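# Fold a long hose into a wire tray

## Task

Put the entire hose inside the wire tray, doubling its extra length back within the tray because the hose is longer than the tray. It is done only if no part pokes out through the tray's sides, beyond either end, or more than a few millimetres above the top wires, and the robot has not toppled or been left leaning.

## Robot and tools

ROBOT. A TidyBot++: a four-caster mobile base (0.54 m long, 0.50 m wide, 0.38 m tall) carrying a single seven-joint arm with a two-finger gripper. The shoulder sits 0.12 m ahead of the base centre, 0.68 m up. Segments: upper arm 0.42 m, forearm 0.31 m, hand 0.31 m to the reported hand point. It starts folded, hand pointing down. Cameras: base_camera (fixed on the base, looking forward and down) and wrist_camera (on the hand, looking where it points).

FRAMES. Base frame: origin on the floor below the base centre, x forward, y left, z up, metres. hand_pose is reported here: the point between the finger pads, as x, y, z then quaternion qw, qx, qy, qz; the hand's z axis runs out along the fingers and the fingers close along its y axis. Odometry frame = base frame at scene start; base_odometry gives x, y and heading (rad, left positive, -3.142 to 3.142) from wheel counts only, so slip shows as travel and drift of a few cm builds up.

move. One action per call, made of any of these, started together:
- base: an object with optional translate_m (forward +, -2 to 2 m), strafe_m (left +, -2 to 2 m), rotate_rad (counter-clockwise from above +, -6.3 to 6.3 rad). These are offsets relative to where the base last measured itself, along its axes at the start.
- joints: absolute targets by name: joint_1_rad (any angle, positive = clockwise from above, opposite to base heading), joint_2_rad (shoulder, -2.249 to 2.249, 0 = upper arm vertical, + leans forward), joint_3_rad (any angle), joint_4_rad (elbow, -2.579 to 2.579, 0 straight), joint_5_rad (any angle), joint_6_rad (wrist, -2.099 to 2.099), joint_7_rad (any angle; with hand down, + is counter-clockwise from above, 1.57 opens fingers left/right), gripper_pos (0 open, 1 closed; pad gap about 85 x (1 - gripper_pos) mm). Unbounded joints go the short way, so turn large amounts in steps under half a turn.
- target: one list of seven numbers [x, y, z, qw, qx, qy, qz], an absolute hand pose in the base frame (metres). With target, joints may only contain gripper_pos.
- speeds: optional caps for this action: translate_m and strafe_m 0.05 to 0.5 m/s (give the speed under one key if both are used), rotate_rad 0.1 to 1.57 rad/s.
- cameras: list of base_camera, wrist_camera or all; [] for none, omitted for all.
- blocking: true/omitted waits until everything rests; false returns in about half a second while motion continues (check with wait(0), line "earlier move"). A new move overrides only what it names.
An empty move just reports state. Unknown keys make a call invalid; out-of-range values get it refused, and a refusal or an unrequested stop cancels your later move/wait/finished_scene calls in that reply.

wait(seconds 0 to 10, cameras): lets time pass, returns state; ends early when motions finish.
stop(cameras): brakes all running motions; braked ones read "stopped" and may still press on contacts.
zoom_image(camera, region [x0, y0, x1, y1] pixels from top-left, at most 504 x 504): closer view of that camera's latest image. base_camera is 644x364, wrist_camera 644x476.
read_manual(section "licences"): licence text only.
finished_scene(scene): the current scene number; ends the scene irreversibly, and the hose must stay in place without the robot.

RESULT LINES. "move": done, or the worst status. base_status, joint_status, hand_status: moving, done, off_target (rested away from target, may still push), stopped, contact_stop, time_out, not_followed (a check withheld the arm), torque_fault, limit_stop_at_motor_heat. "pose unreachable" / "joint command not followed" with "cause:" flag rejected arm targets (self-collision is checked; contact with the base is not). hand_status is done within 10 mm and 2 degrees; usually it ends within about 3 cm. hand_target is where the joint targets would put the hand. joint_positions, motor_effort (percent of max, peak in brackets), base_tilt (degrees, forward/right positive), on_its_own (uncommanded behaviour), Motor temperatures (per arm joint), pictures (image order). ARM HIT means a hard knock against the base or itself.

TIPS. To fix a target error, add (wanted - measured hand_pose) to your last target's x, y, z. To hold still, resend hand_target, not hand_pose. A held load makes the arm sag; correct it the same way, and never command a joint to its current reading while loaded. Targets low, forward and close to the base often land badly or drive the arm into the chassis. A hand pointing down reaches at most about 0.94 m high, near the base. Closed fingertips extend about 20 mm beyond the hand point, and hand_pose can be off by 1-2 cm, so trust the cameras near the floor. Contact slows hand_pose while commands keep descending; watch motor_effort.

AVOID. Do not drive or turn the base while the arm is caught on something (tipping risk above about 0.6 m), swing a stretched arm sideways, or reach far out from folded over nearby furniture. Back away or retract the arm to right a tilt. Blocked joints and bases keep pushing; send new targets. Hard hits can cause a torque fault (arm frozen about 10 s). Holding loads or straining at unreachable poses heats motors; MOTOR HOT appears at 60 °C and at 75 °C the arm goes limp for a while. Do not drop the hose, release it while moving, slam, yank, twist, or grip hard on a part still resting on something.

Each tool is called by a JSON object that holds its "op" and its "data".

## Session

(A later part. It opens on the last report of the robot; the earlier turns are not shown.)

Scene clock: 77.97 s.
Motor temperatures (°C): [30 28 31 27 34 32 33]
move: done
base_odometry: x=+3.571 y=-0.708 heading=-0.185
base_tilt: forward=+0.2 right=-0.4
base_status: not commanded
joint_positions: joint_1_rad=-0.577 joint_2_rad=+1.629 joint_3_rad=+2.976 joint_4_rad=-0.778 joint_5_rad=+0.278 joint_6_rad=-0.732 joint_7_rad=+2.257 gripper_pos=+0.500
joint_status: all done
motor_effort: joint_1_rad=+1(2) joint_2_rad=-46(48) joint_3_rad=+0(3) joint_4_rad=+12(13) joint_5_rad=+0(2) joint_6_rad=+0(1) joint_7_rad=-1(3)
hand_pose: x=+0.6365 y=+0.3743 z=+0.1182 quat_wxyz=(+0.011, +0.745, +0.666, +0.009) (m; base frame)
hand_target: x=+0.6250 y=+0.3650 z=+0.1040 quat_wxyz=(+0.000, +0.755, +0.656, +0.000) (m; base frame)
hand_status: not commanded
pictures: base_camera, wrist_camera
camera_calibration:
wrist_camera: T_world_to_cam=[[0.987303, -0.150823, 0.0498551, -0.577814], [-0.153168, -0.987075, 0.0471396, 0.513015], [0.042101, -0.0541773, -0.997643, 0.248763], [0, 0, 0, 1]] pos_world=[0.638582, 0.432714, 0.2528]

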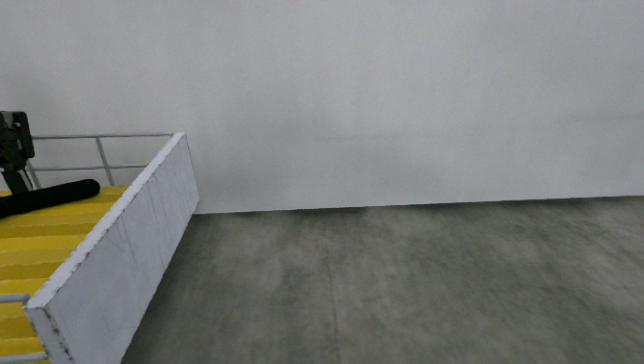

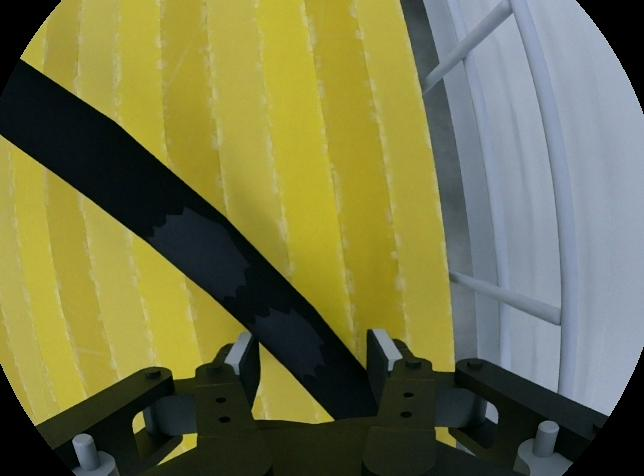

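{"op": "move", "data": {"target": [0.56, 0.42, 0.42, 0, 0.755, 0.656, 0]}}

Scene clock: 80.80 s.
Motor temperatures (°C): [30 28 31 27 34 32 33]
move: off_target
base_odometry: x=+3.571 y=-0.708 heading=-0.185
base_tilt: forward=+0.2 right=-0.4
base_status: not commanded
joint_positions: joint_1_rad=-0.648 joint_2_rad=+1.039 joint_3_rad=+2.941 joint_4_rad=-1.172 joint_5_rad=+0.278 joint_6_rad=-0.914 joint_7_rad=+2.157 gripper_pos=+0.500
joint_status: not commanded
motor_effort: joint_1_rad=+0(2) joint_2_rad=-48(56) joint_3_rad=-3(4) joint_4_rad=+15(15) joint_5_rad=+1(1) joint_6_rad=+0(1) joint_7_rad=-1(3)
hand_pose: x=+0.5901 y=+0.4139 z=+0.4038 quat_wxyz=(+0.024, +0.731, +0.682, +0.022) (m; base frame)
hand_target: x=+0.5600 y=+0.4200 z=+0.4200 quat_wxyz=(+0.000, +0.755, +0.656, +0.000) (m; base frame)
hand_status: off_target (0.035 m and 5.4 deg from the pose sent, 0.315 m and 2.3 deg at the start)
pictures: base_camera, wrist_camera
camera_calibration:
wrist_camera: T_world_to_cam=[[0.990389, -0.109429, 0.0845824, -0.573193], [-0.113455, -0.992553, 0.0443461, 0.511489], [0.0790998, -0.0535162, -0.995429, 0.514812], [0, 0, 0, 1]] pos_world=[0.584993, 0.472507, 0.538258]

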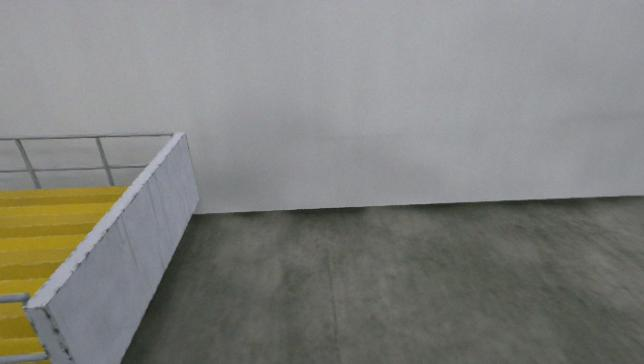

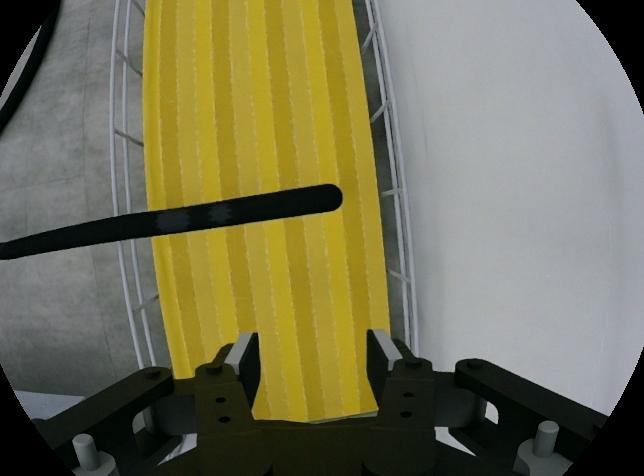

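{"op": "move", "data": {"target": [0.3, 0.45, 0.60, 0, 0.755, 0.656, 0]}}

Scene clock: 85.17 s.
Motor temperatures (°C): [30 28 31 27 34 32 33]
move: off_target
base_odometry: x=+3.571 y=-0.708 heading=-0.185
base_tilt: forward=+0.2 right=-0.4
base_status: not commanded
joint_positions: joint_1_rad=-0.957 joint_2_rad=+0.565 joint_3_rad=+2.804 joint_4_rad=-1.501 joint_5_rad=+0.266 joint_6_rad=-1.071 joint_7_rad=+1.706 gripper_pos=+0.500
joint_status: not commanded
motor_effort: joint_1_rad=+0(3) joint_2_rad=-36(50) joint_3_rad=-2(4) joint_4_rad=+17(17) joint_5_rad=+0(2) joint_6_rad=+0(1) joint_7_rad=-1(1)
hand_pose: x=+0.3325 y=+0.4628 z=+0.5892 quat_wxyz=(+0.013, +0.731, +0.681, +0.033) (m; base frame)
hand_target: x=+0.3000 y=+0.4500 z=+0.6000 quat_wxyz=(+0.000, +0.755, +0.656, +0.000) (m; base frame)
hand_status: off_target (0.037 m and 5.7 deg from the pose sent, 0.352 m and 5.4 deg at the start)
pictures: base_camera, wrist_camera
camera_calibration:
wrist_camera: T_world_to_cam=[[0.990312, -0.111248, 0.0831025, -0.326712], [-0.112855, -0.9935, 0.0148768, 0.54022], [0.0809073, -0.0241112, -0.99643, 0.708667], [0, 0, 0, 1]] pos_world=[0.327176, 0.517449, 0.725251]

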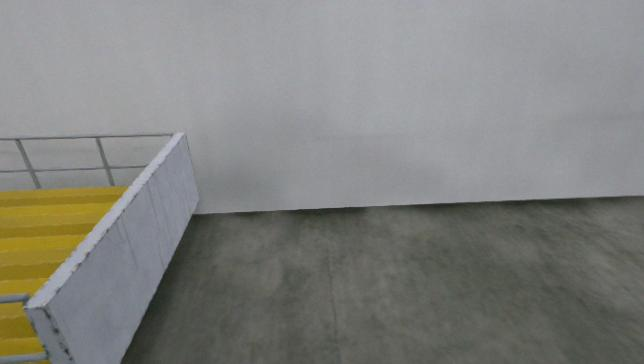

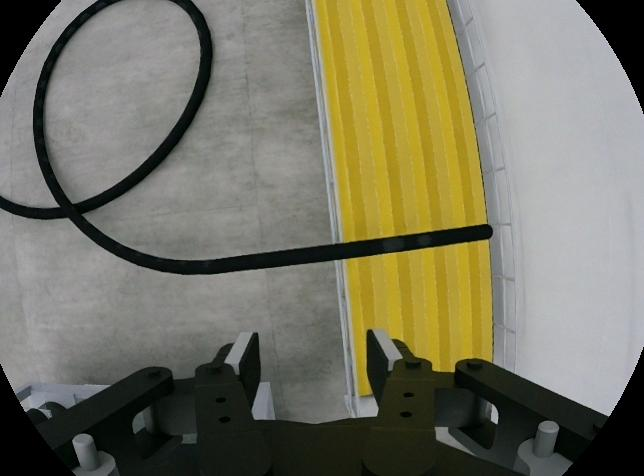

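{"op": "move", "data": {"target": [0.28, 0.455, 0.25, 0, 0.07, 0.998, 0], "joints": {"gripper_pos": 0.2}}}

Scene clock: 94.50 s.
Motor temperatures (°C): [30 29 31 27 34 32 33]
move: off_target
base_odometry: x=+3.571 y=-0.708 heading=-0.185
base_tilt: forward=+0.2 right=-0.4
base_status: not commanded
joint_positions: joint_1_rad=-0.981 joint_2_rad=+1.182 joint_3_rad=+2.794 joint_4_rad=-1.654 joint_5_rad=+0.777 joint_6_rad=-0.513 joint_7_rad=+2.575 gripper_pos=+0.200
joint_status: all done
motor_effort: joint_1_rad=+0(1) joint_2_rad=-40(45) joint_3_rad=-4(6) joint_4_rad=+6(17) joint_5_rad=+0(1) joint_6_rad=-1(1) joint_7_rad=+0(1)
hand_pose: x=+0.2959 y=+0.4359 z=+0.2523 quat_wxyz=(+0.007, +0.146, +0.989, -0.029) (m; base frame)
hand_target: x=+0.2800 y=+0.4550 z=+0.2500 quat_wxyz=(+0.000, +0.070, +0.998, +0.000) (m; base frame)
hand_status: off_target (0.025 m and 9.4 deg from the pose sent, 0.343 m and 86.1 deg at the start)
pictures: base_camera, wrist_camera
camera_calibration:
wrist_camera: T_world_to_cam=[[0.32714, 0.944378, -0.0336009, -0.499925], [0.94328, -0.324217, 0.071452, -0.104152], [0.0565837, -0.0550699, -0.996878, 0.396115], [0, 0, 0, 1]] pos_world=[0.239376, 0.460165, 0.385522]

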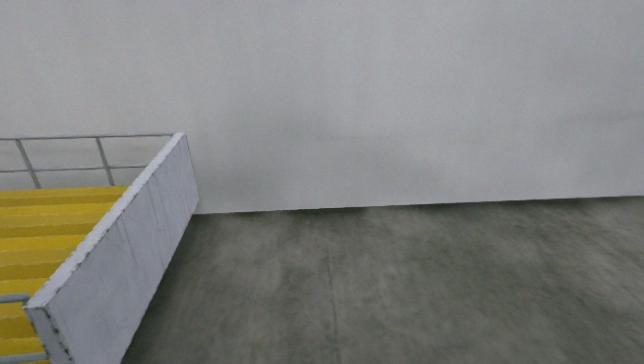

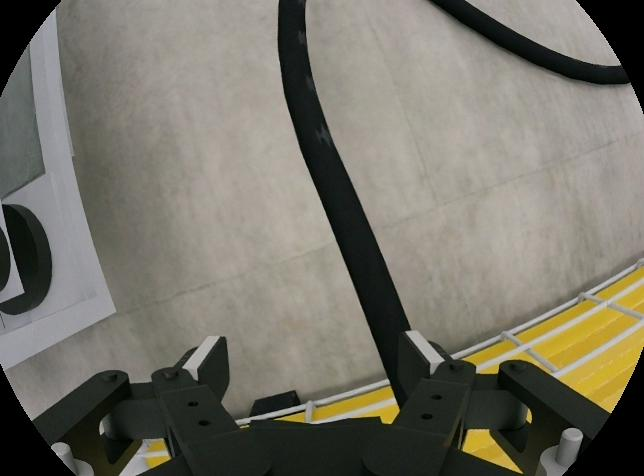

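{"op": "move", "data": {"target": [0.27, 0.505, 0.15, 0, -0.07, 0.998, 0]}}

Scene clock: 97.90 s.
Motor temperatures (°C): [30 29 31 27 34 32 33]
move: off_target
base_odometry: x=+3.571 y=-0.708 heading=-0.185
base_tilt: forward=+0.2 right=-0.4
base_status: not commanded
joint_positions: joint_1_rad=-1.055 joint_2_rad=+1.446 joint_3_rad=+2.794 joint_4_rad=-1.381 joint_5_rad=+0.779 joint_6_rad=-0.512 joint_7_rad=+2.886 gripper_pos=+0.200
joint_status: not commanded
motor_effort: joint_1_rad=+0(1) joint_2_rad=-43(45) joint_3_rad=-5(6) joint_4_rad=+6(7) joint_5_rad=+0(1) joint_6_rad=+0(1) joint_7_rad=-1(1)
hand_pose: x=+0.2736 y=+0.4815 z=+0.1473 quat_wxyz=(-0.009, -0.002, +1.000, -0.026) (m; base frame)
hand_target: x=+0.2700 y=+0.5050 z=+0.1500 quat_wxyz=(+0.000, -0.070, +0.998, +0.000) (m; base frame)
hand_status: off_target (0.024 m and 8.4 deg from the pose sent, 0.126 m and 25.1 deg at the start)
pictures: base_camera, wrist_camera
camera_calibration:
wrist_camera: T_world_to_cam=[[0.0349544, 0.998902, -0.0312001, -0.485871], [0.998963, -0.0340114, 0.0302604, -0.209792], [0.029166, -0.0322254, -0.999055, 0.292068], [0, 0, 0, 1]] pos_world=[0.218039, 0.487614, 0.282982]

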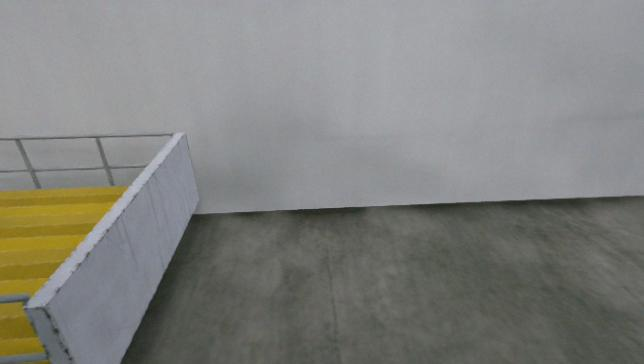

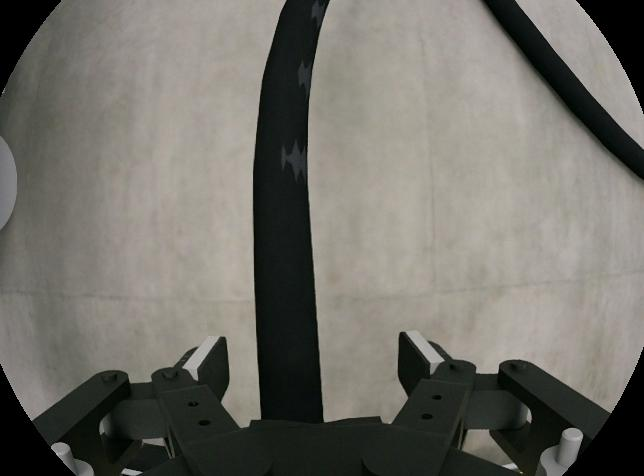

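{"op": "move", "data": {"target": [0.27, 0.493, 0.118, 0, -0.07, 0.998, 0], "cameras": []}}

{"op": "move", "data": {"joints": {"gripper_pos": 0.9}}}

Scene clock: 100.37 s.
Motor temperatures (°C): [29 29 31 27 34 32 33]
move: off_target
base_odometry: x=+3.571 y=-0.708 heading=-0.185
base_tilt: forward=+0.2 right=-0.4
base_status: not commanded
joint_positions: joint_1_rad=-1.058 joint_2_rad=+1.503 joint_3_rad=+2.796 joint_4_rad=-1.365 joint_5_rad=+0.819 joint_6_rad=-0.483 joint_7_rad=+2.888 gripper_pos=+0.200
joint_status: not commanded
motor_effort: joint_1_rad=+0(0) joint_2_rad=-44(46) joint_3_rad=-5(6) joint_4_rad=+5(6) joint_5_rad=+0(0) joint_6_rad=-1(1) joint_7_rad=+0(1)
hand_pose: x=+0.2663 y=+0.4721 z=+0.1194 quat_wxyz=(-0.014, -0.019, +0.999, -0.028) (m; base frame)
hand_target: x=+0.2700 y=+0.4930 z=+0.1180 quat_wxyz=(+0.000, -0.070, +0.998, +0.000) (m; base frame)
hand_status: off_target (0.021 m and 6.9 deg from the pose sent, 0.032 m and 8.4 deg at the start)
pictures: none
No camera images: "cameras" was empty.

Scene clock: 101.30 s.
Motor temperatures (°C): [29 29 31 27 34 32 33]
move: off_target
base_odometry: x=+3.571 y=-0.708 heading=-0.185
base_tilt: forward=+0.2 right=-0.4
base_status: not commanded
joint_positions: joint_1_rad=-1.058 joint_2_rad=+1.503 joint_3_rad=+2.796 joint_4_rad=-1.365 joint_5_rad=+0.819 joint_6_rad=-0.483 joint_7_rad=+2.888 gripper_pos=+0.753
joint_status: gripper_pos off_target (ended at +0.753, target +0.900)
motor_effort: joint_1_rad=+0(0) joint_2_rad=-43(44) joint_3_rad=-5(6) joint_4_rad=+5(6) joint_5_rad=+0(0) joint_6_rad=+0(1) joint_7_rad=+0(1)
hand_pose: x=+0.2662 y=+0.4721 z=+0.1194 quat_wxyz=(-0.014, -0.019, +0.999, -0.028) (m; base frame)
hand_target: x=+0.2700 y=+0.4930 z=+0.1180 quat_wxyz=(+0.000, -0.070, +0.998, +0.000) (m; base frame)
hand_status: not commanded
pictures: base_camera, wrist_camera
camera_calibration:
wrist_camera: T_world_to_cam=[[0.00192968, 0.999364, -0.0356191, -0.468045], [0.999802, -0.00122342, 0.0198392, -0.216349], [0.019783, -0.0356503, -0.999168, 0.268203], [0, 0, 0, 1]] pos_world=[0.211903, 0.477044, 0.255601]

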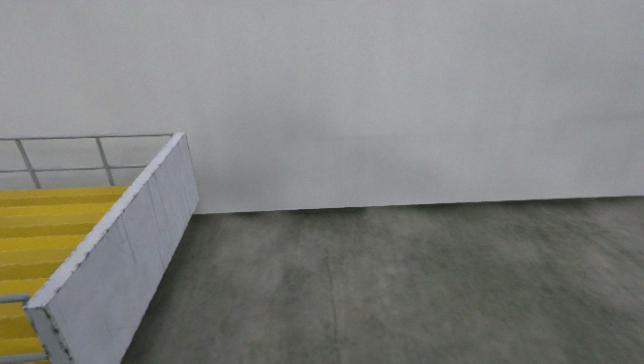

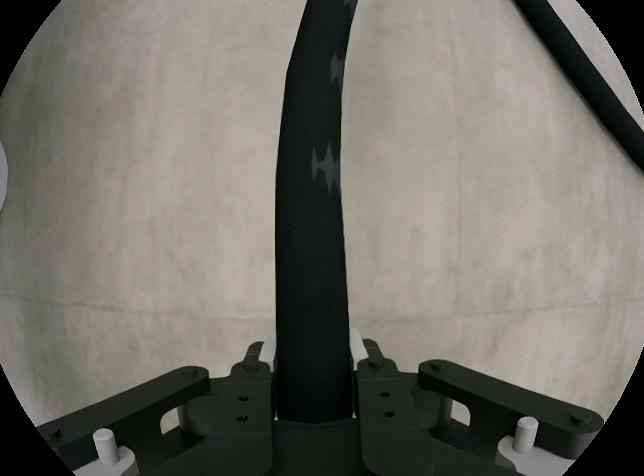

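{"op": "move", "data": {"target": [0.33, 0.51, 0.28, 0, 0.37, 0.929, 0]}}

{"op": "move", "data": {"target": [0.47, 0.54, 0.28, 0, 0.707, 0.707, 0]}}

Scene clock: 103.83 s.
Motor temperatures (°C): [29 29 31 27 34 32 33]
move: off_target
base_odometry: x=+3.571 y=-0.708 heading=-0.185
base_tilt: forward=+0.2 right=-0.4
base_status: not commanded
joint_positions: joint_1_rad=-1.010 joint_2_rad=+1.222 joint_3_rad=+2.796 joint_4_rad=-1.420 joint_5_rad=+0.618 joint_6_rad=-0.580 joint_7_rad=+2.446 gripper_pos=+0.753
joint_status: not commanded
motor_effort: joint_1_rad=+1(2) joint_2_rad=-48(50) joint_3_rad=-6(6) joint_4_rad=+11(12) joint_5_rad=+0(1) joint_6_rad=+1(1) joint_7_rad=-2(2)
hand_pose: x=+0.3194 y=+0.5198 z=+0.2597 quat_wxyz=(+0.002, +0.299, +0.954, +0.014) (m; base frame)
hand_target: x=+0.3300 y=+0.5100 z=+0.2800 quat_wxyz=(+0.000, +0.370, +0.929, +0.000) (m; base frame)
hand_status: off_target (0.025 m and 8.8 deg from the pose sent, 0.177 m and 45.7 deg at the start)
pictures: base_camera, wrist_camera
camera_calibration:
wrist_camera: T_world_to_cam=[[0.602238, 0.796889, 0.0477251, -0.618907], [0.795967, -0.603975, 0.0406307, 0.100821], [0.0612029, 0.0135182, -0.998034, 0.369947], [0, 0, 0, 1]] pos_world=[0.269838, 0.549092, 0.394661]

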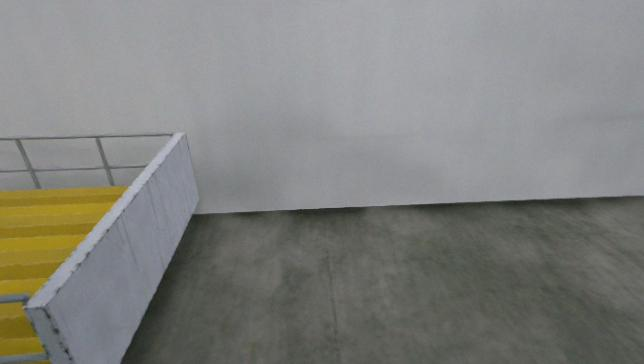

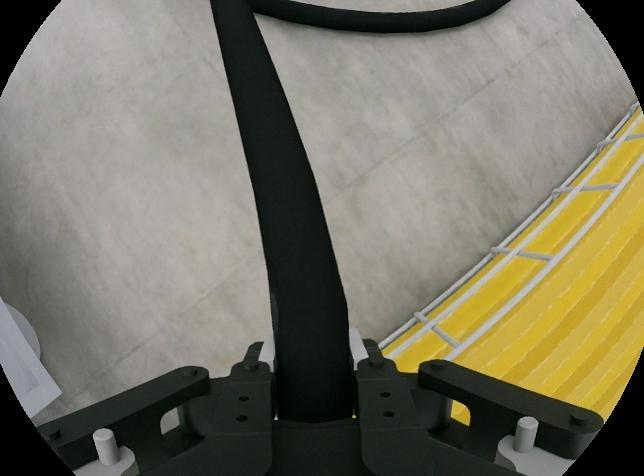

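Scene clock: 105.73 s.
Motor temperatures (°C): [29 29 31 27 34 32 33]
move: off_target
base_odometry: x=+3.571 y=-0.708 heading=-0.185
base_tilt: forward=+0.2 right=-0.4
base_status: not commanded
joint_positions: joint_1_rad=-0.940 joint_2_rad=+1.320 joint_3_rad=+2.943 joint_4_rad=-1.001 joint_5_rad=+0.309 joint_6_rad=-0.824 joint_7_rad=+2.095 gripper_pos=+0.753
joint_status: not commanded
motor_effort: joint_1_rad=+2(3) joint_2_rad=-54(55) joint_3_rad=-1(6) joint_4_rad=+16(17) joint_5_rad=+0(1) joint_6_rad=+2(2) joint_7_rad=-3(3)
hand_pose: x=+0.4638 y=+0.5455 z=+0.2683 quat_wxyz=(+0.015, +0.652, +0.758, +0.015) (m; base frame)
hand_target: x=+0.4700 y=+0.5400 z=+0.2800 quat_wxyz=(+0.000, +0.707, +0.707, +0.000) (m; base frame)
hand_status: off_target (0.014 m and 9.0 deg from the pose sent, 0.153 m and 55.2 deg at the start)
pictures: base_camera, wrist_camera
camera_calibration:
wrist_camera: T_world_to_cam=[[0.991922, 0.110854, 0.0616592, -0.537051], [0.107963, -0.992975, 0.0484161, 0.530234], [0.0665932, -0.0413681, -0.996922, 0.39647], [0, 0, 0, 1]] pos_world=[0.449065, 0.602444, 0.402692]

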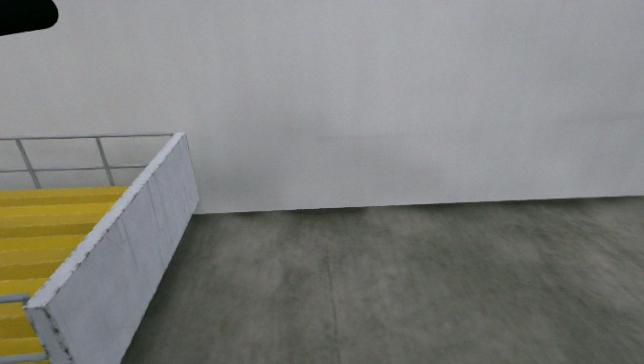

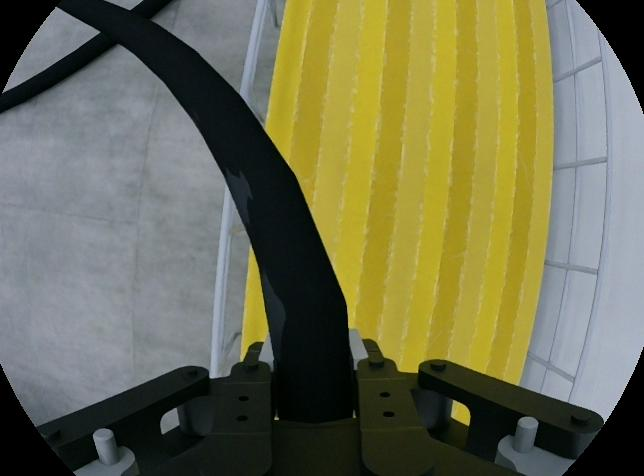

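{"op": "move", "data": {"base": {"translate_m": 0.06, "strafe_m": 0.13}, "speeds": {"strafe_m": 0.2}}}

{"op": "move", "data": {"target": [0.50, 0.54, 0.16, 0, 0.75, 0.66, 0]}}

Scene clock: 109.73 s.
Motor temperatures (°C): [29 29 31 27 34 32 33]
move: done
base_odometry: x=+3.654 y=-0.591 heading=-0.186
base_tilt: forward=+0.2 right=-0.4
base_status: done
joint_positions: joint_1_rad=-0.939 joint_2_rad=+1.324 joint_3_rad=+2.944 joint_4_rad=-0.994 joint_5_rad=+0.307 joint_6_rad=-0.832 joint_7_rad=+2.094 gripper_pos=+0.753
joint_status: not commanded
motor_effort: joint_1_rad=+2(5) joint_2_rad=-55(56) joint_3_rad=-2(3) joint_4_rad=+17(19) joint_5_rad=+0(1) joint_6_rad=+1(2) joint_7_rad=-2(4)
hand_pose: x=+0.4643 y=+0.5443 z=+0.2673 quat_wxyz=(+0.015, +0.654, +0.757, +0.012) (m; base frame)
hand_target: x=+0.4700 y=+0.5400 z=+0.2800 quat_wxyz=(+0.000, +0.707, +0.707, +0.000) (m; base frame)
hand_status: not commanded
pictures: base_camera, wrist_camera
camera_calibration:
wrist_camera: T_world_to_cam=[[0.992648, 0.105991, 0.0584429, -0.534143], [0.102928, -0.993268, 0.0531497, 0.530243], [0.0636828, -0.0467436, -0.996875, 0.399628], [0, 0, 0, 1]] pos_world=[0.45019, 0.601967, 0.401414]

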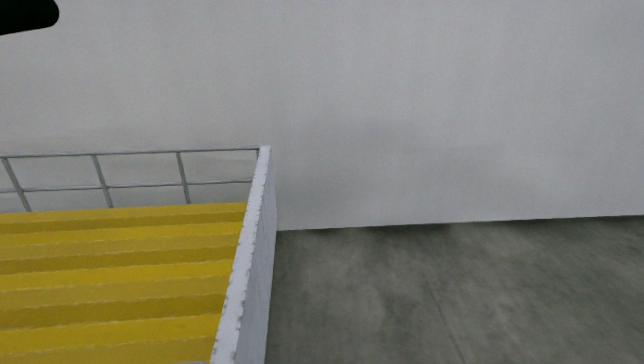

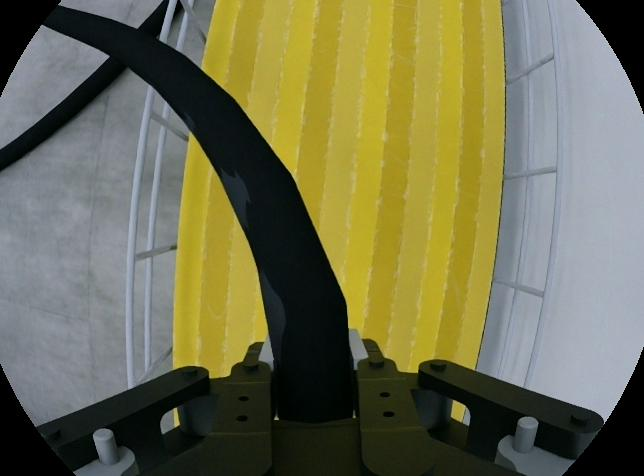

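Scene clock: 111.10 s.
Motor temperatures (°C): [29 29 31 27 34 32 33]
move: off_target
base_odometry: x=+3.654 y=-0.591 heading=-0.186
base_tilt: forward=+0.2 right=-0.4
base_status: not commanded
joint_positions: joint_1_rad=-0.939 joint_2_rad=+1.590 joint_3_rad=+2.991 joint_4_rad=-0.701 joint_5_rad=+0.225 joint_6_rad=-0.832 joint_7_rad=+2.072 gripper_pos=+0.753
joint_status: not commanded
motor_effort: joint_1_rad=+4(4) joint_2_rad=-51(55) joint_3_rad=+2(2) joint_4_rad=+16(17) joint_5_rad=+1(1) joint_6_rad=+2(2) joint_7_rad=-4(4)
hand_pose: x=+0.4910 y=+0.5536 z=+0.1593 quat_wxyz=(+0.005, +0.702, +0.712, +0.016) (m; base frame)
hand_target: x=+0.5000 y=+0.5400 z=+0.1600 quat_wxyz=(+0.000, +0.751, +0.661, +0.000) (m; base frame)
hand_status: off_target (0.016 m and 8.3 deg from the pose sent, 0.113 m and 15.8 deg at the start)
pictures: base_camera, wrist_camera
camera_calibration:
wrist_camera: T_world_to_cam=[[0.998393, -0.0261149, 0.0503006, -0.48369], [-0.0276831, -0.999144, 0.030738, 0.61344], [0.0494549, -0.032081, -0.998261, 0.289884], [0, 0, 0, 1]] pos_world=[0.485559, 0.609584, 0.294854]

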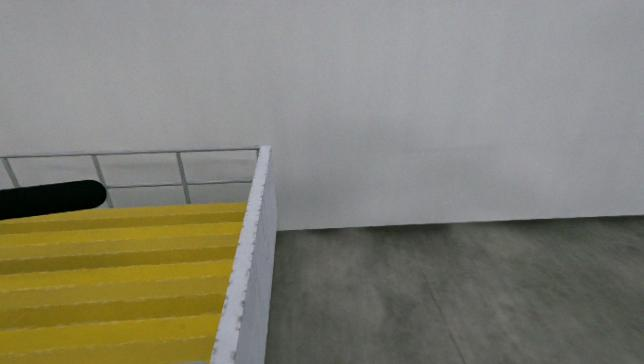

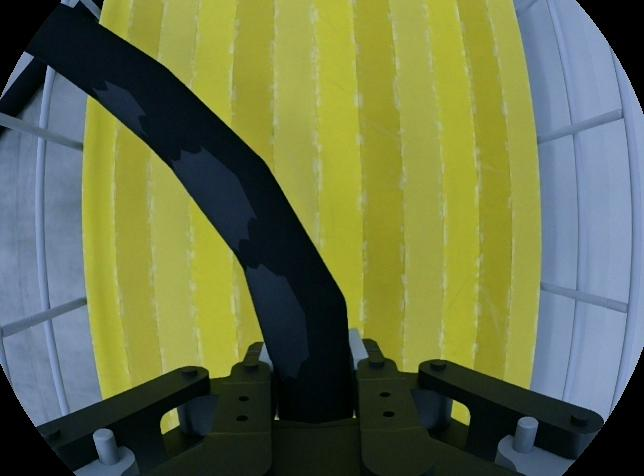

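{"op": "move", "data": {"target": [0.52, 0.53, 0.125, 0, 0.75, 0.66, 0], "cameras": []}}

{"op": "move", "data": {"joints": {"gripper_pos": 0.4}, "cameras": []}}

{"op": "move", "data": {"target": [0.40, 0.52, 0.5, 0, 0.75, 0.66, 0]}}

Scene clock: 113.10 s.
Motor temperatures (°C): [29 29 31 27 34 32 33]
move: off_target
base_odometry: x=+3.654 y=-0.591 heading=-0.186
base_tilt: forward=+0.2 right=-0.4
base_status: not commanded
joint_positions: joint_1_rad=-0.929 joint_2_rad=+1.684 joint_3_rad=+3.017 joint_4_rad=-0.557 joint_5_rad=+0.191 joint_6_rad=-0.855 joint_7_rad=+2.071 gripper_pos=+0.753
joint_status: not commanded
motor_effort: joint_1_rad=+2(4) joint_2_rad=-51(53) joint_3_rad=+0(2) joint_4_rad=+16(16) joint_5_rad=+1(2) joint_6_rad=+1(2) joint_7_rad=-3(4)
hand_pose: x=+0.5147 y=+0.5545 z=+0.1308 quat_wxyz=(+0.006, +0.720, +0.694, +0.028) (m; base frame)
hand_target: x=+0.5200 y=+0.5300 z=+0.1250 quat_wxyz=(+0.000, +0.751, +0.661, +0.000) (m; base frame)
hand_status: off_target (0.026 m and 6.1 deg from the pose sent, 0.051 m and 8.3 deg at the start)
pictures: none
No camera images: "cameras" was empty.

Scene clock: 113.97 s.
Motor temperatures (°C): [29 29 31 27 34 32 33]
move: done
base_odometry: x=+3.654 y=-0.591 heading=-0.186
base_tilt: forward=+0.2 right=-0.4
base_status: not commanded
joint_positions: joint_1_rad=-0.914 joint_2_rad=+1.688 joint_3_rad=+3.027 joint_4_rad=-0.556 joint_5_rad=+0.191 joint_6_rad=-0.856 joint_7_rad=+2.071 gripper_pos=+0.400
joint_status: all done
motor_effort: joint_1_rad=+0(3) joint_2_rad=-52(53) joint_3_rad=+0(1) joint_4_rad=+15(16) joint_5_rad=+1(1) joint_6_rad=+1(1) joint_7_rad=-1(3)
hand_pose: x=+0.5254 y=+0.5443 z=+0.1283 quat_wxyz=(+0.012, +0.724, +0.689, +0.027) (m; base frame)
hand_target: x=+0.5200 y=+0.5300 z=+0.1250 quat_wxyz=(+0.000, +0.751, +0.661, +0.000) (m; base frame)
hand_status: not commanded
pictures: none
No camera images: "cameras" was empty.

Scene clock: 116.07 s.
Motor temperatures (°C): [29 29 31 27 34 32 33]
move: off_target
base_odometry: x=+3.654 y=-0.591 heading=-0.186
base_tilt: forward=+0.2 right=-0.4
base_status: not commanded
joint_positions: joint_1_rad=-0.952 joint_2_rad=+0.921 joint_3_rad=+2.924 joint_4_rad=-1.210 joint_5_rad=+0.191 joint_6_rad=-1.030 joint_7_rad=+1.868 gripper_pos=+0.400
joint_status: not commanded
motor_effort: joint_1_rad=+1(2) joint_2_rad=-49(60) joint_3_rad=-2(2) joint_4_rad=+17(18) joint_5_rad=+0(1) joint_6_rad=+0(1) joint_7_rad=-2(2)
hand_pose: x=+0.4089 y=+0.5239 z=+0.4656 quat_wxyz=(-0.004, +0.738, +0.675, -0.002) (m; base frame)
hand_target: x=+0.4000 y=+0.5200 z=+0.5000 quat_wxyz=(+0.000, +0.751, +0.661, +0.000) (m; base frame)
hand_status: off_target (0.036 m and 2.3 deg from the pose sent, 0.393 m and 5.5 deg at the start)
pictures: base_camera, wrist_camera
camera_calibration:
wrist_camera: T_world_to_cam=[[0.991694, -0.12811, 0.0114837, -0.343729], [-0.128495, -0.990738, 0.0439119, 0.602741], [0.00575178, -0.0450227, -0.998969, 0.623701], [0, 0, 0, 1]] pos_world=[0.414735, 0.581204, 0.600538]

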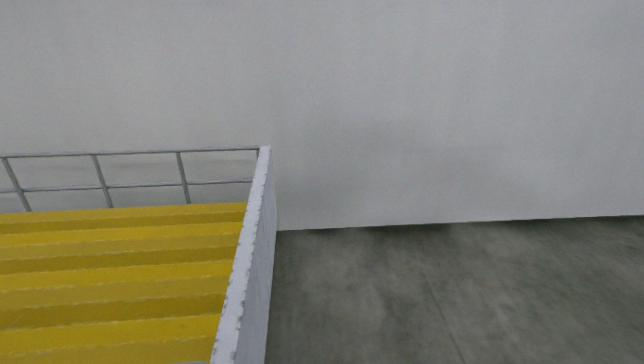

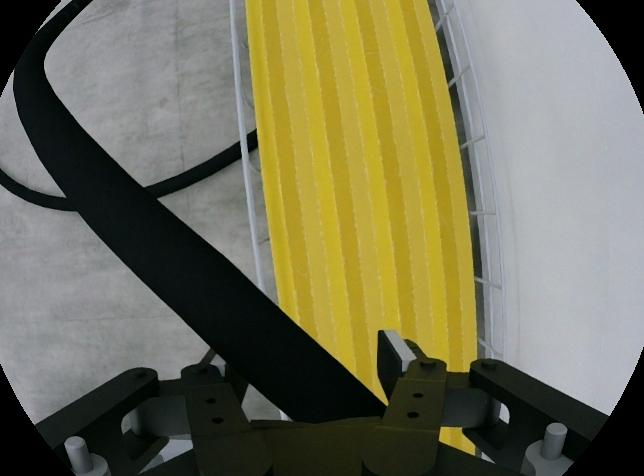

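{"op": "move", "data": {"target": [0.50, 0.53, 0.16, 0, 0.75, 0.66, 0]}}

Scene clock: 118.87 s.
Motor temperatures (°C): [29 29 31 27 34 32 33]
move: off_target
base_odometry: x=+3.654 y=-0.591 heading=-0.186
base_tilt: forward=+0.2 right=-0.4
base_status: not commanded
joint_positions: joint_1_rad=-0.928 joint_2_rad=+1.582 joint_3_rad=+2.996 joint_4_rad=-0.758 joint_5_rad=+0.191 joint_6_rad=-0.896 joint_7_rad=+1.947 gripper_pos=+0.400
joint_status: not commanded
motor_effort: joint_1_rad=+1(2) joint_2_rad=-52(58) joint_3_rad=-1(3) joint_4_rad=+15(18) joint_5_rad=+0(1) joint_6_rad=+0(1) joint_7_rad=-2(3)
hand_pose: x=+0.4656 y=+0.5152 z=+0.1523 quat_wxyz=(+0.011, +0.753, +0.657, -0.041) (m; base frame)
hand_target: x=+0.5000 y=+0.5300 z=+0.1600 quat_wxyz=(+0.000, +0.751, +0.661, +0.000) (m; base frame)
hand_status: off_target (0.038 m and 4.9 deg from the pose sent, 0.319 m and 2.3 deg at the start)
pictures: base_camera, wrist_camera
camera_calibration:
wrist_camera: T_world_to_cam=[[0.984629, -0.174053, -0.014555, -0.366542], [-0.170958, -0.977473, 0.123777, 0.615981], [-0.0357708, -0.119386, -0.992203, 0.366638], [0, 0, 0, 1]] pos_world=[0.479329, 0.582078, 0.2822]

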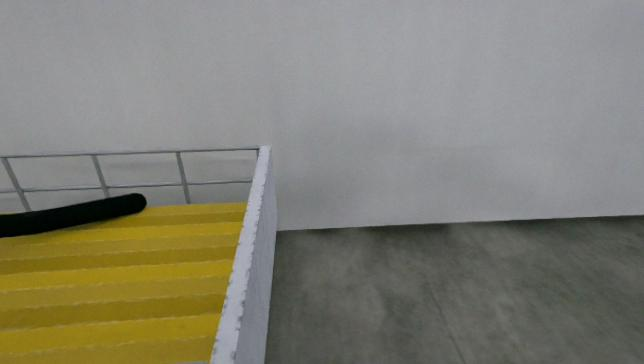

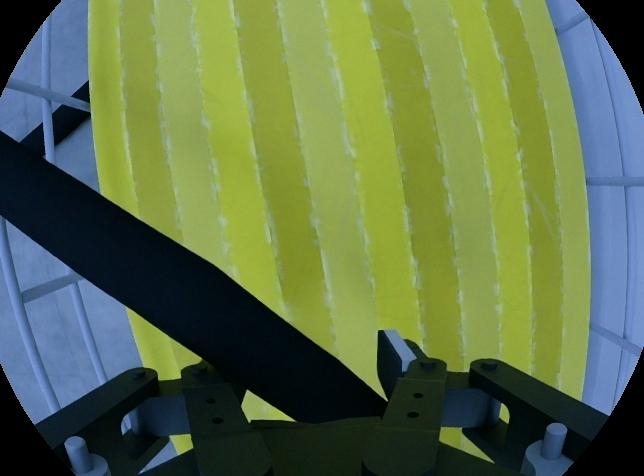

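{"op": "move", "data": {"target": [0.50, 0.53, 0.135, 0, 0.42, 0.907, 0], "joints": {"gripper_pos": 0.1}}}

{"op": "move", "data": {"target": [0.45, 0.53, 0.35, 0, 0.42, 0.907, 0]}}

Scene clock: 122.00 s.
Motor temperatures (°C): [29 29 31 27 34 32 33]
move: off_target
base_odometry: x=+3.654 y=-0.591 heading=-0.186
base_tilt: forward=+0.2 right=-0.4
base_status: not commanded
joint_positions: joint_1_rad=-0.894 joint_2_rad=+1.635 joint_3_rad=+2.926 joint_4_rad=-0.685 joint_5_rad=+0.236 joint_6_rad=-0.895 joint_7_rad=+2.724 gripper_pos=+0.100
joint_status: all done
motor_effort: joint_1_rad=+0(1) joint_2_rad=-52(53) joint_3_rad=-2(3) joint_4_rad=+13(15) joint_5_rad=+0(1) joint_6_rad=-1(1) joint_7_rad=-1(2)
hand_pose: x=+0.4729 y=+0.5264 z=+0.1375 quat_wxyz=(-0.022, +0.456, +0.890, -0.026) (m; base frame)
hand_target: x=+0.5000 y=+0.5300 z=+0.1350 quat_wxyz=(+0.000, +0.420, +0.907, +0.000) (m; base frame)
hand_status: off_target (0.027 m and 6.0 deg from the pose sent, 0.041 m and 48.3 deg at the start)
pictures: base_camera, wrist_camera
camera_calibration:
wrist_camera: T_world_to_cam=[[0.833067, 0.55128, -0.0457068, -0.677798], [0.552848, -0.83256, 0.0346978, 0.22364], [-0.0189254, -0.0541745, -0.998352, 0.312046], [0, 0, 0, 1]] pos_world=[0.446918, 0.576755, 0.272792]

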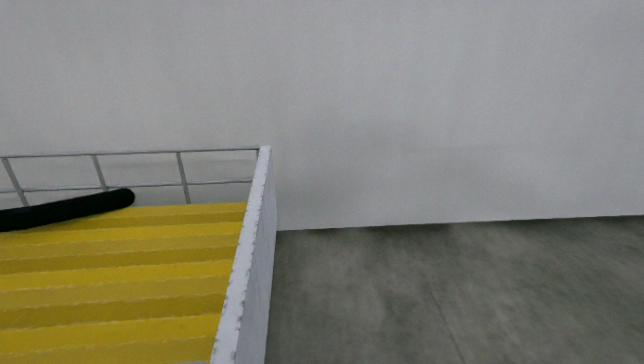

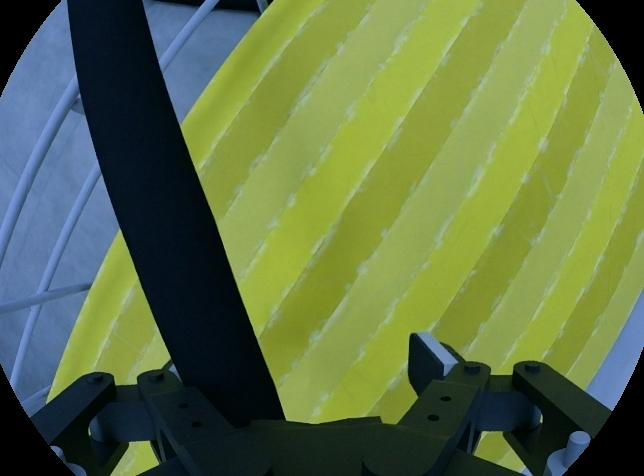

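Scene clock: 123.77 s.
Motor temperatures (°C): [29 29 31 27 34 32 33]
move: off_target
base_odometry: x=+3.654 y=-0.591 heading=-0.186
base_tilt: forward=+0.2 right=-0.4
base_status: not commanded
joint_positions: joint_1_rad=-0.883 joint_2_rad=+1.191 joint_3_rad=+2.832 joint_4_rad=-1.098 joint_5_rad=+0.300 joint_6_rad=-0.895 joint_7_rad=+2.664 gripper_pos=+0.100
joint_status: not commanded
motor_effort: joint_1_rad=+0(1) joint_2_rad=-49(56) joint_3_rad=-4(5) joint_4_rad=+14(14) joint_5_rad=+0(1) joint_6_rad=+0(1) joint_7_rad=-1(1)
hand_pose: x=+0.4322 y=+0.5429 z=+0.3359 quat_wxyz=(-0.027, +0.415, +0.910, +0.003) (m; base frame)
hand_target: x=+0.4500 y=+0.5300 z=+0.3500 quat_wxyz=(+0.000, +0.420, +0.907, +0.000) (m; base frame)
hand_status: off_target (0.026 m and 3.2 deg from the pose sent, 0.214 m and 6.0 deg at the start)
pictures: base_camera, wrist_camera
camera_calibration:
wrist_camera: T_world_to_cam=[[0.780846, 0.624723, 0.000815708, -0.676917], [0.624721, -0.780839, -0.00367673, 0.206784], [-0.00166, 0.00338055, -0.999993, 0.47215], [0, 0, 0, 1]] pos_world=[0.40017, 0.582755, 0.473459]

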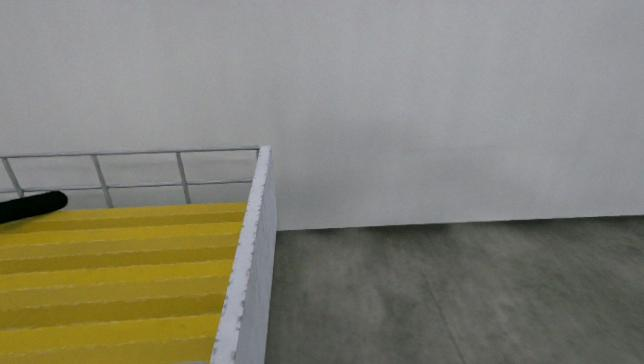

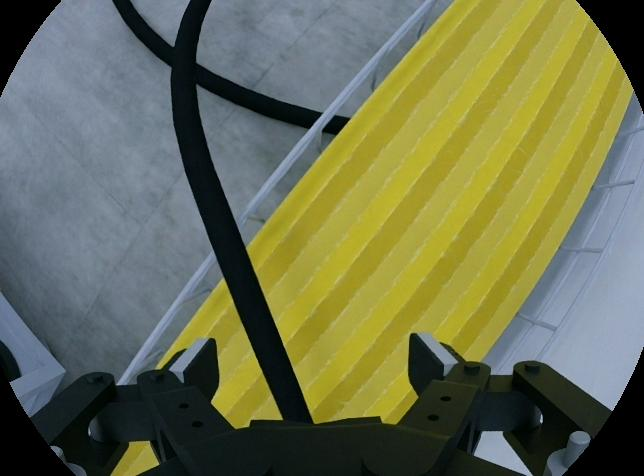

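{"op": "move", "data": {"target": [0.25, 0.40, 0.62, -0.183, 0.683, 0.683, 0.183]}}

Scene clock: 129.93 s.
Motor temperatures (°C): [29 29 31 27 34 32 33]
move: off_target
base_odometry: x=+3.654 y=-0.591 heading=-0.186
base_tilt: forward=+0.2 right=-0.4
base_status: not commanded
joint_positions: joint_1_rad=-0.343 joint_2_rad=+0.212 joint_3_rad=+2.317 joint_4_rad=-2.167 joint_5_rad=-0.146 joint_6_rad=-0.425 joint_7_rad=+2.259 gripper_pos=+0.100
joint_status: not commanded
motor_effort: joint_1_rad=+0(1) joint_2_rad=-16(51) joint_3_rad=-1(7) joint_4_rad=+16(17) joint_5_rad=-1(1) joint_6_rad=+3(3) joint_7_rad=+0(1)
hand_pose: x=+0.2502 y=+0.3876 z=+0.6067 quat_wxyz=(-0.160, +0.645, +0.729, +0.162) (m; base frame)
hand_target: x=+0.2500 y=+0.4000 z=+0.6200 quat_wxyz=(-0.183, +0.683, +0.683, +0.183) (m; base frame)
hand_status: off_target (0.018 m and 7.7 deg from the pose sent, 0.367 m and 49.0 deg at the start)
pictures: base_camera, wrist_camera
camera_calibration:
wrist_camera: T_world_to_cam=[[0.997099, 0.0697786, 0.0304018, -0.294886], [0.0761133, -0.912561, -0.401795, 0.630032], [-0.000293217, 0.402944, -0.915225, 0.536495], [0, 0, 0, 1]] pos_world=[0.246234, 0.379342, 0.753122]

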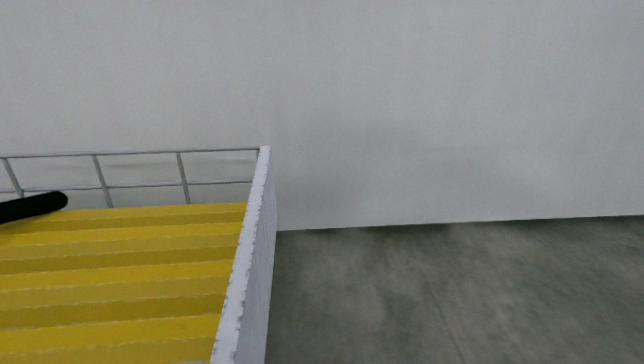

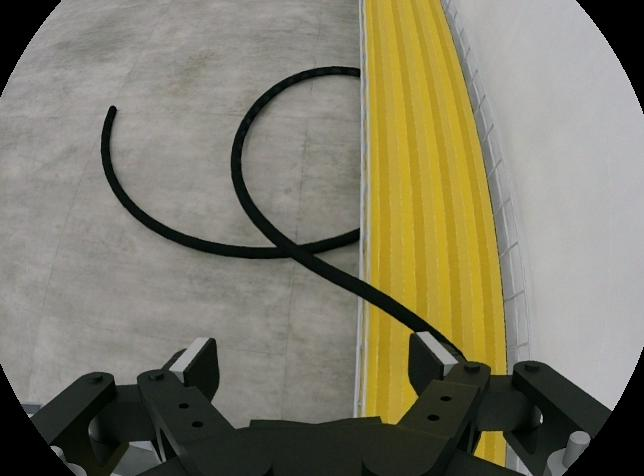

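{"op": "move", "data": {"target": [0.35, 0.0, 0.55, 0, 0.707, 0.707, 0], "base": {"translate_m": -0.85}, "cameras": []}}

{"op": "move", "data": {"base": {"strafe_m": 1.62}}}

Scene clock: 137.80 s.
Motor temperatures (°C): [29 29 31 27 34 32 33]
move: off_target
base_odometry: x=+2.818 y=-0.434 heading=-0.186
base_tilt: forward=+0.2 right=-0.4
base_status: done
joint_positions: joint_1_rad=+0.083 joint_2_rad=+0.098 joint_3_rad=+3.028 joint_4_rad=-2.362 joint_5_rad=-0.067 joint_6_rad=-0.648 joint_7_rad=+3.079 gripper_pos=+0.100
joint_status: not commanded
motor_effort: joint_1_rad=+0(2) joint_2_rad=-15(19) joint_3_rad=+1(3) joint_4_rad=+12(16) joint_5_rad=+0(1) joint_6_rad=+0(3) joint_7_rad=+0(1)
hand_pose: x=+0.3675 y=+0.0232 z=+0.5462 quat_wxyz=(-0.008, +0.736, +0.676, +0.031) (m; base frame)
hand_target: x=+0.3500 y=+0.0000 z=+0.5500 quat_wxyz=(+0.000, +0.707, +0.707, +0.000) (m; base frame)
hand_status: off_target (0.029 m and 6.1 deg from the pose sent, 0.404 m and 27.3 deg at the start)
pictures: none
No camera images: "cameras" was empty.

Scene clock: 142.37 s.
Motor temperatures (°C): [29 29 31 27 34 32 33]
move: done
base_odometry: x=+3.117 y=+1.158 heading=-0.185
base_tilt: forward=+0.1 right=-0.4
base_status: done
joint_positions: joint_1_rad=+0.086 joint_2_rad=+0.098 joint_3_rad=+3.032 joint_4_rad=-2.362 joint_5_rad=-0.065 joint_6_rad=-0.648 joint_7_rad=+3.080 gripper_pos=+0.100
joint_status: not commanded
motor_effort: joint_1_rad=+0(2) joint_2_rad=-15(16) joint_3_rad=+0(2) joint_4_rad=+13(13) joint_5_rad=+0(1) joint_6_rad=+0(1) joint_7_rad=-1(1)
hand_pose: x=+0.3676 y=+0.0209 z=+0.5462 quat_wxyz=(-0.007, +0.738, +0.674, +0.030) (m; base frame)
hand_target: x=+0.3500 y=+0.0000 z=+0.5500 quat_wxyz=(+0.000, +0.707, +0.707, +0.000) (m; base frame)
hand_status: not commanded
pictures: base_camera, wrist_camera
camera_calibration:
wrist_camera: T_world_to_cam=[[0.990214, -0.130994, 0.0481264, -0.387511], [-0.130761, -0.991382, -0.00797339, 0.124747], [0.0487562, 0.00160232, -0.998809, 0.664888], [0, 0, 0, 1]] pos_world=[0.367614, 0.071845, 0.683741]

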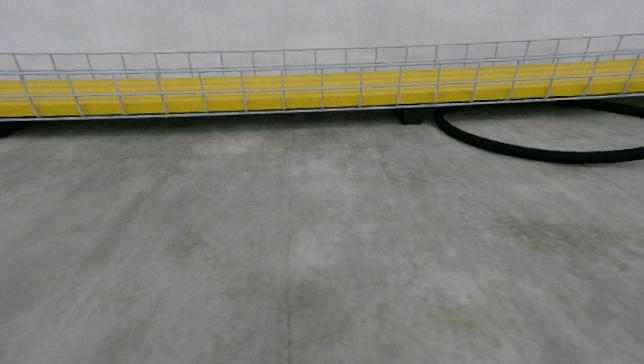

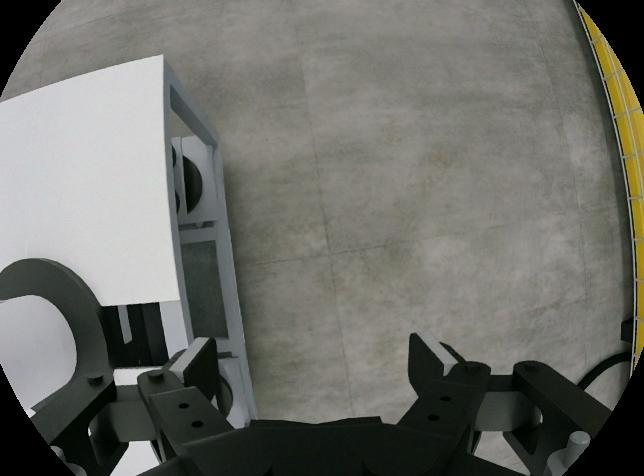

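{"op": "move", "data": {"base": {"translate_m": 0.80}, "target": [0.22, -0.40, 0.45, 0, 0.707, 0.707, 0]}}

Scene clock: 148.10 s.
Motor temperatures (°C): [29 29 31 27 34 32 33]
move: off_target
base_odometry: x=+3.903 y=+1.011 heading=-0.185
base_tilt: forward=+0.2 right=-0.3
base_status: done
joint_positions: joint_1_rad=+1.644 joint_2_rad=+0.664 joint_3_rad=+2.685 joint_4_rad=-1.952 joint_5_rad=+0.423 joint_6_rad=-0.672 joint_7_rad=+3.949 gripper_pos=+0.100
joint_status: not commanded
motor_effort: joint_1_rad=+0(2) joint_2_rad=-31(33) joint_3_rad=-3(5) joint_4_rad=+10(14) joint_5_rad=+0(1) joint_6_rad=-1(2) joint_7_rad=-1(1)
hand_pose: x=+0.2194 y=-0.3811 z=+0.4523 quat_wxyz=(-0.019, +0.746, +0.665, +0.018) (m; base frame)
hand_target: x=+0.2200 y=-0.4000 z=+0.4500 quat_wxyz=(+0.000, +0.707, +0.707, +0.000) (m; base frame)
hand_status: off_target (0.019 m and 7.2 deg from the pose sent, 0.456 m and 6.2 deg at the start)
pictures: base_camera, wrist_camera
camera_calibration:
wrist_camera: T_world_to_cam=[[0.987803, -0.155063, 0.0141758, -0.282187], [-0.155021, -0.987903, -0.00406982, -0.289028], [0.0146354, 0.00182263, -0.999891, 0.587079], [0, 0, 0, 1]] pos_world=[0.225347, -0.330359, 0.589839]

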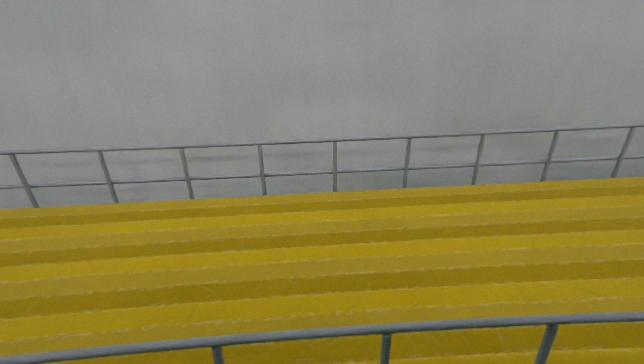

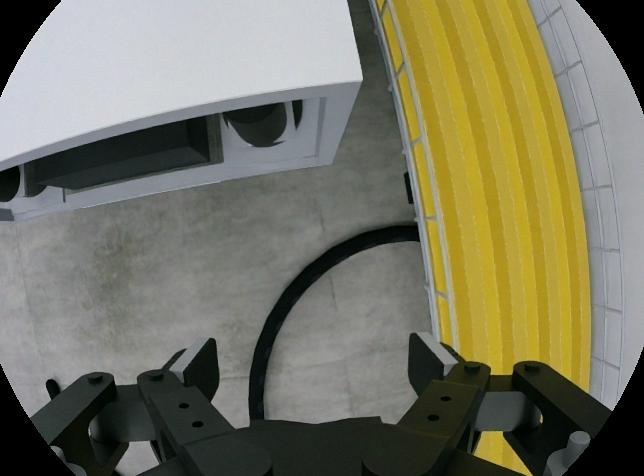

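{"op": "move", "data": {"target": [0.192, -0.437, 0.14, 0, 0.92, 0.39, 0]}}

Scene clock: 152.10 s.
Motor temperatures (°C): [29 29 31 27 34 32 33]
move: off_target
base_odometry: x=+3.903 y=+1.011 heading=-0.185
base_tilt: forward=+0.2 right=-0.3
base_status: not commanded
joint_positions: joint_1_rad=+1.516 joint_2_rad=+1.378 joint_3_rad=+2.993 joint_4_rad=-1.680 joint_5_rad=+0.868 joint_6_rad=-0.215 joint_7_rad=+2.963 gripper_pos=+0.100
joint_status: not commanded
motor_effort: joint_1_rad=+0(1) joint_2_rad=-40(42) joint_3_rad=-3(4) joint_4_rad=+2(10) joint_5_rad=+0(1) joint_6_rad=-1(1) joint_7_rad=+0(1)
hand_pose: x=+0.1829 y=-0.4186 z=+0.1437 quat_wxyz=(-0.028, +0.926, +0.375, -0.001) (m; base frame)
hand_target: x=+0.1920 y=-0.4370 z=+0.1400 quat_wxyz=(+0.000, +0.921, +0.390, +0.000) (m; base frame)
hand_status: off_target (0.021 m and 3.7 deg from the pose sent, 0.318 m and 37.6 deg at the start)
pictures: base_camera, wrist_camera
camera_calibration:
wrist_camera: T_world_to_cam=[[0.666553, -0.744715, -0.0332651, -0.428839], [-0.744162, -0.667362, 0.0291653, -0.095816], [-0.0439198, 0.00531441, -0.999021, 0.291119], [0, 0, 0, 1]] pos_world=[0.227327, -0.384854, 0.279363]

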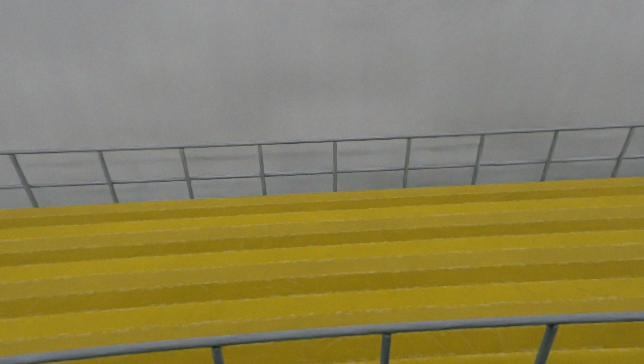

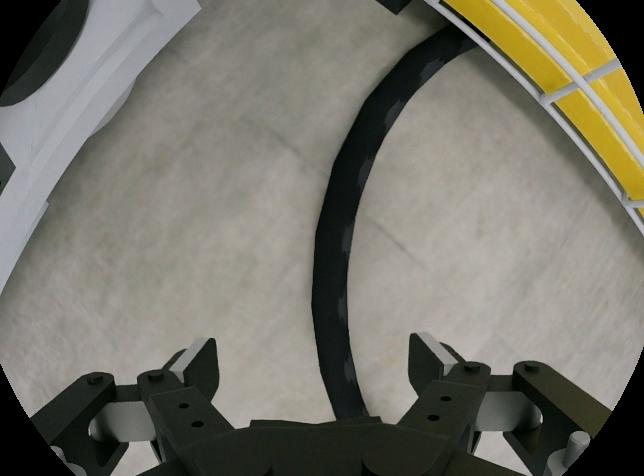

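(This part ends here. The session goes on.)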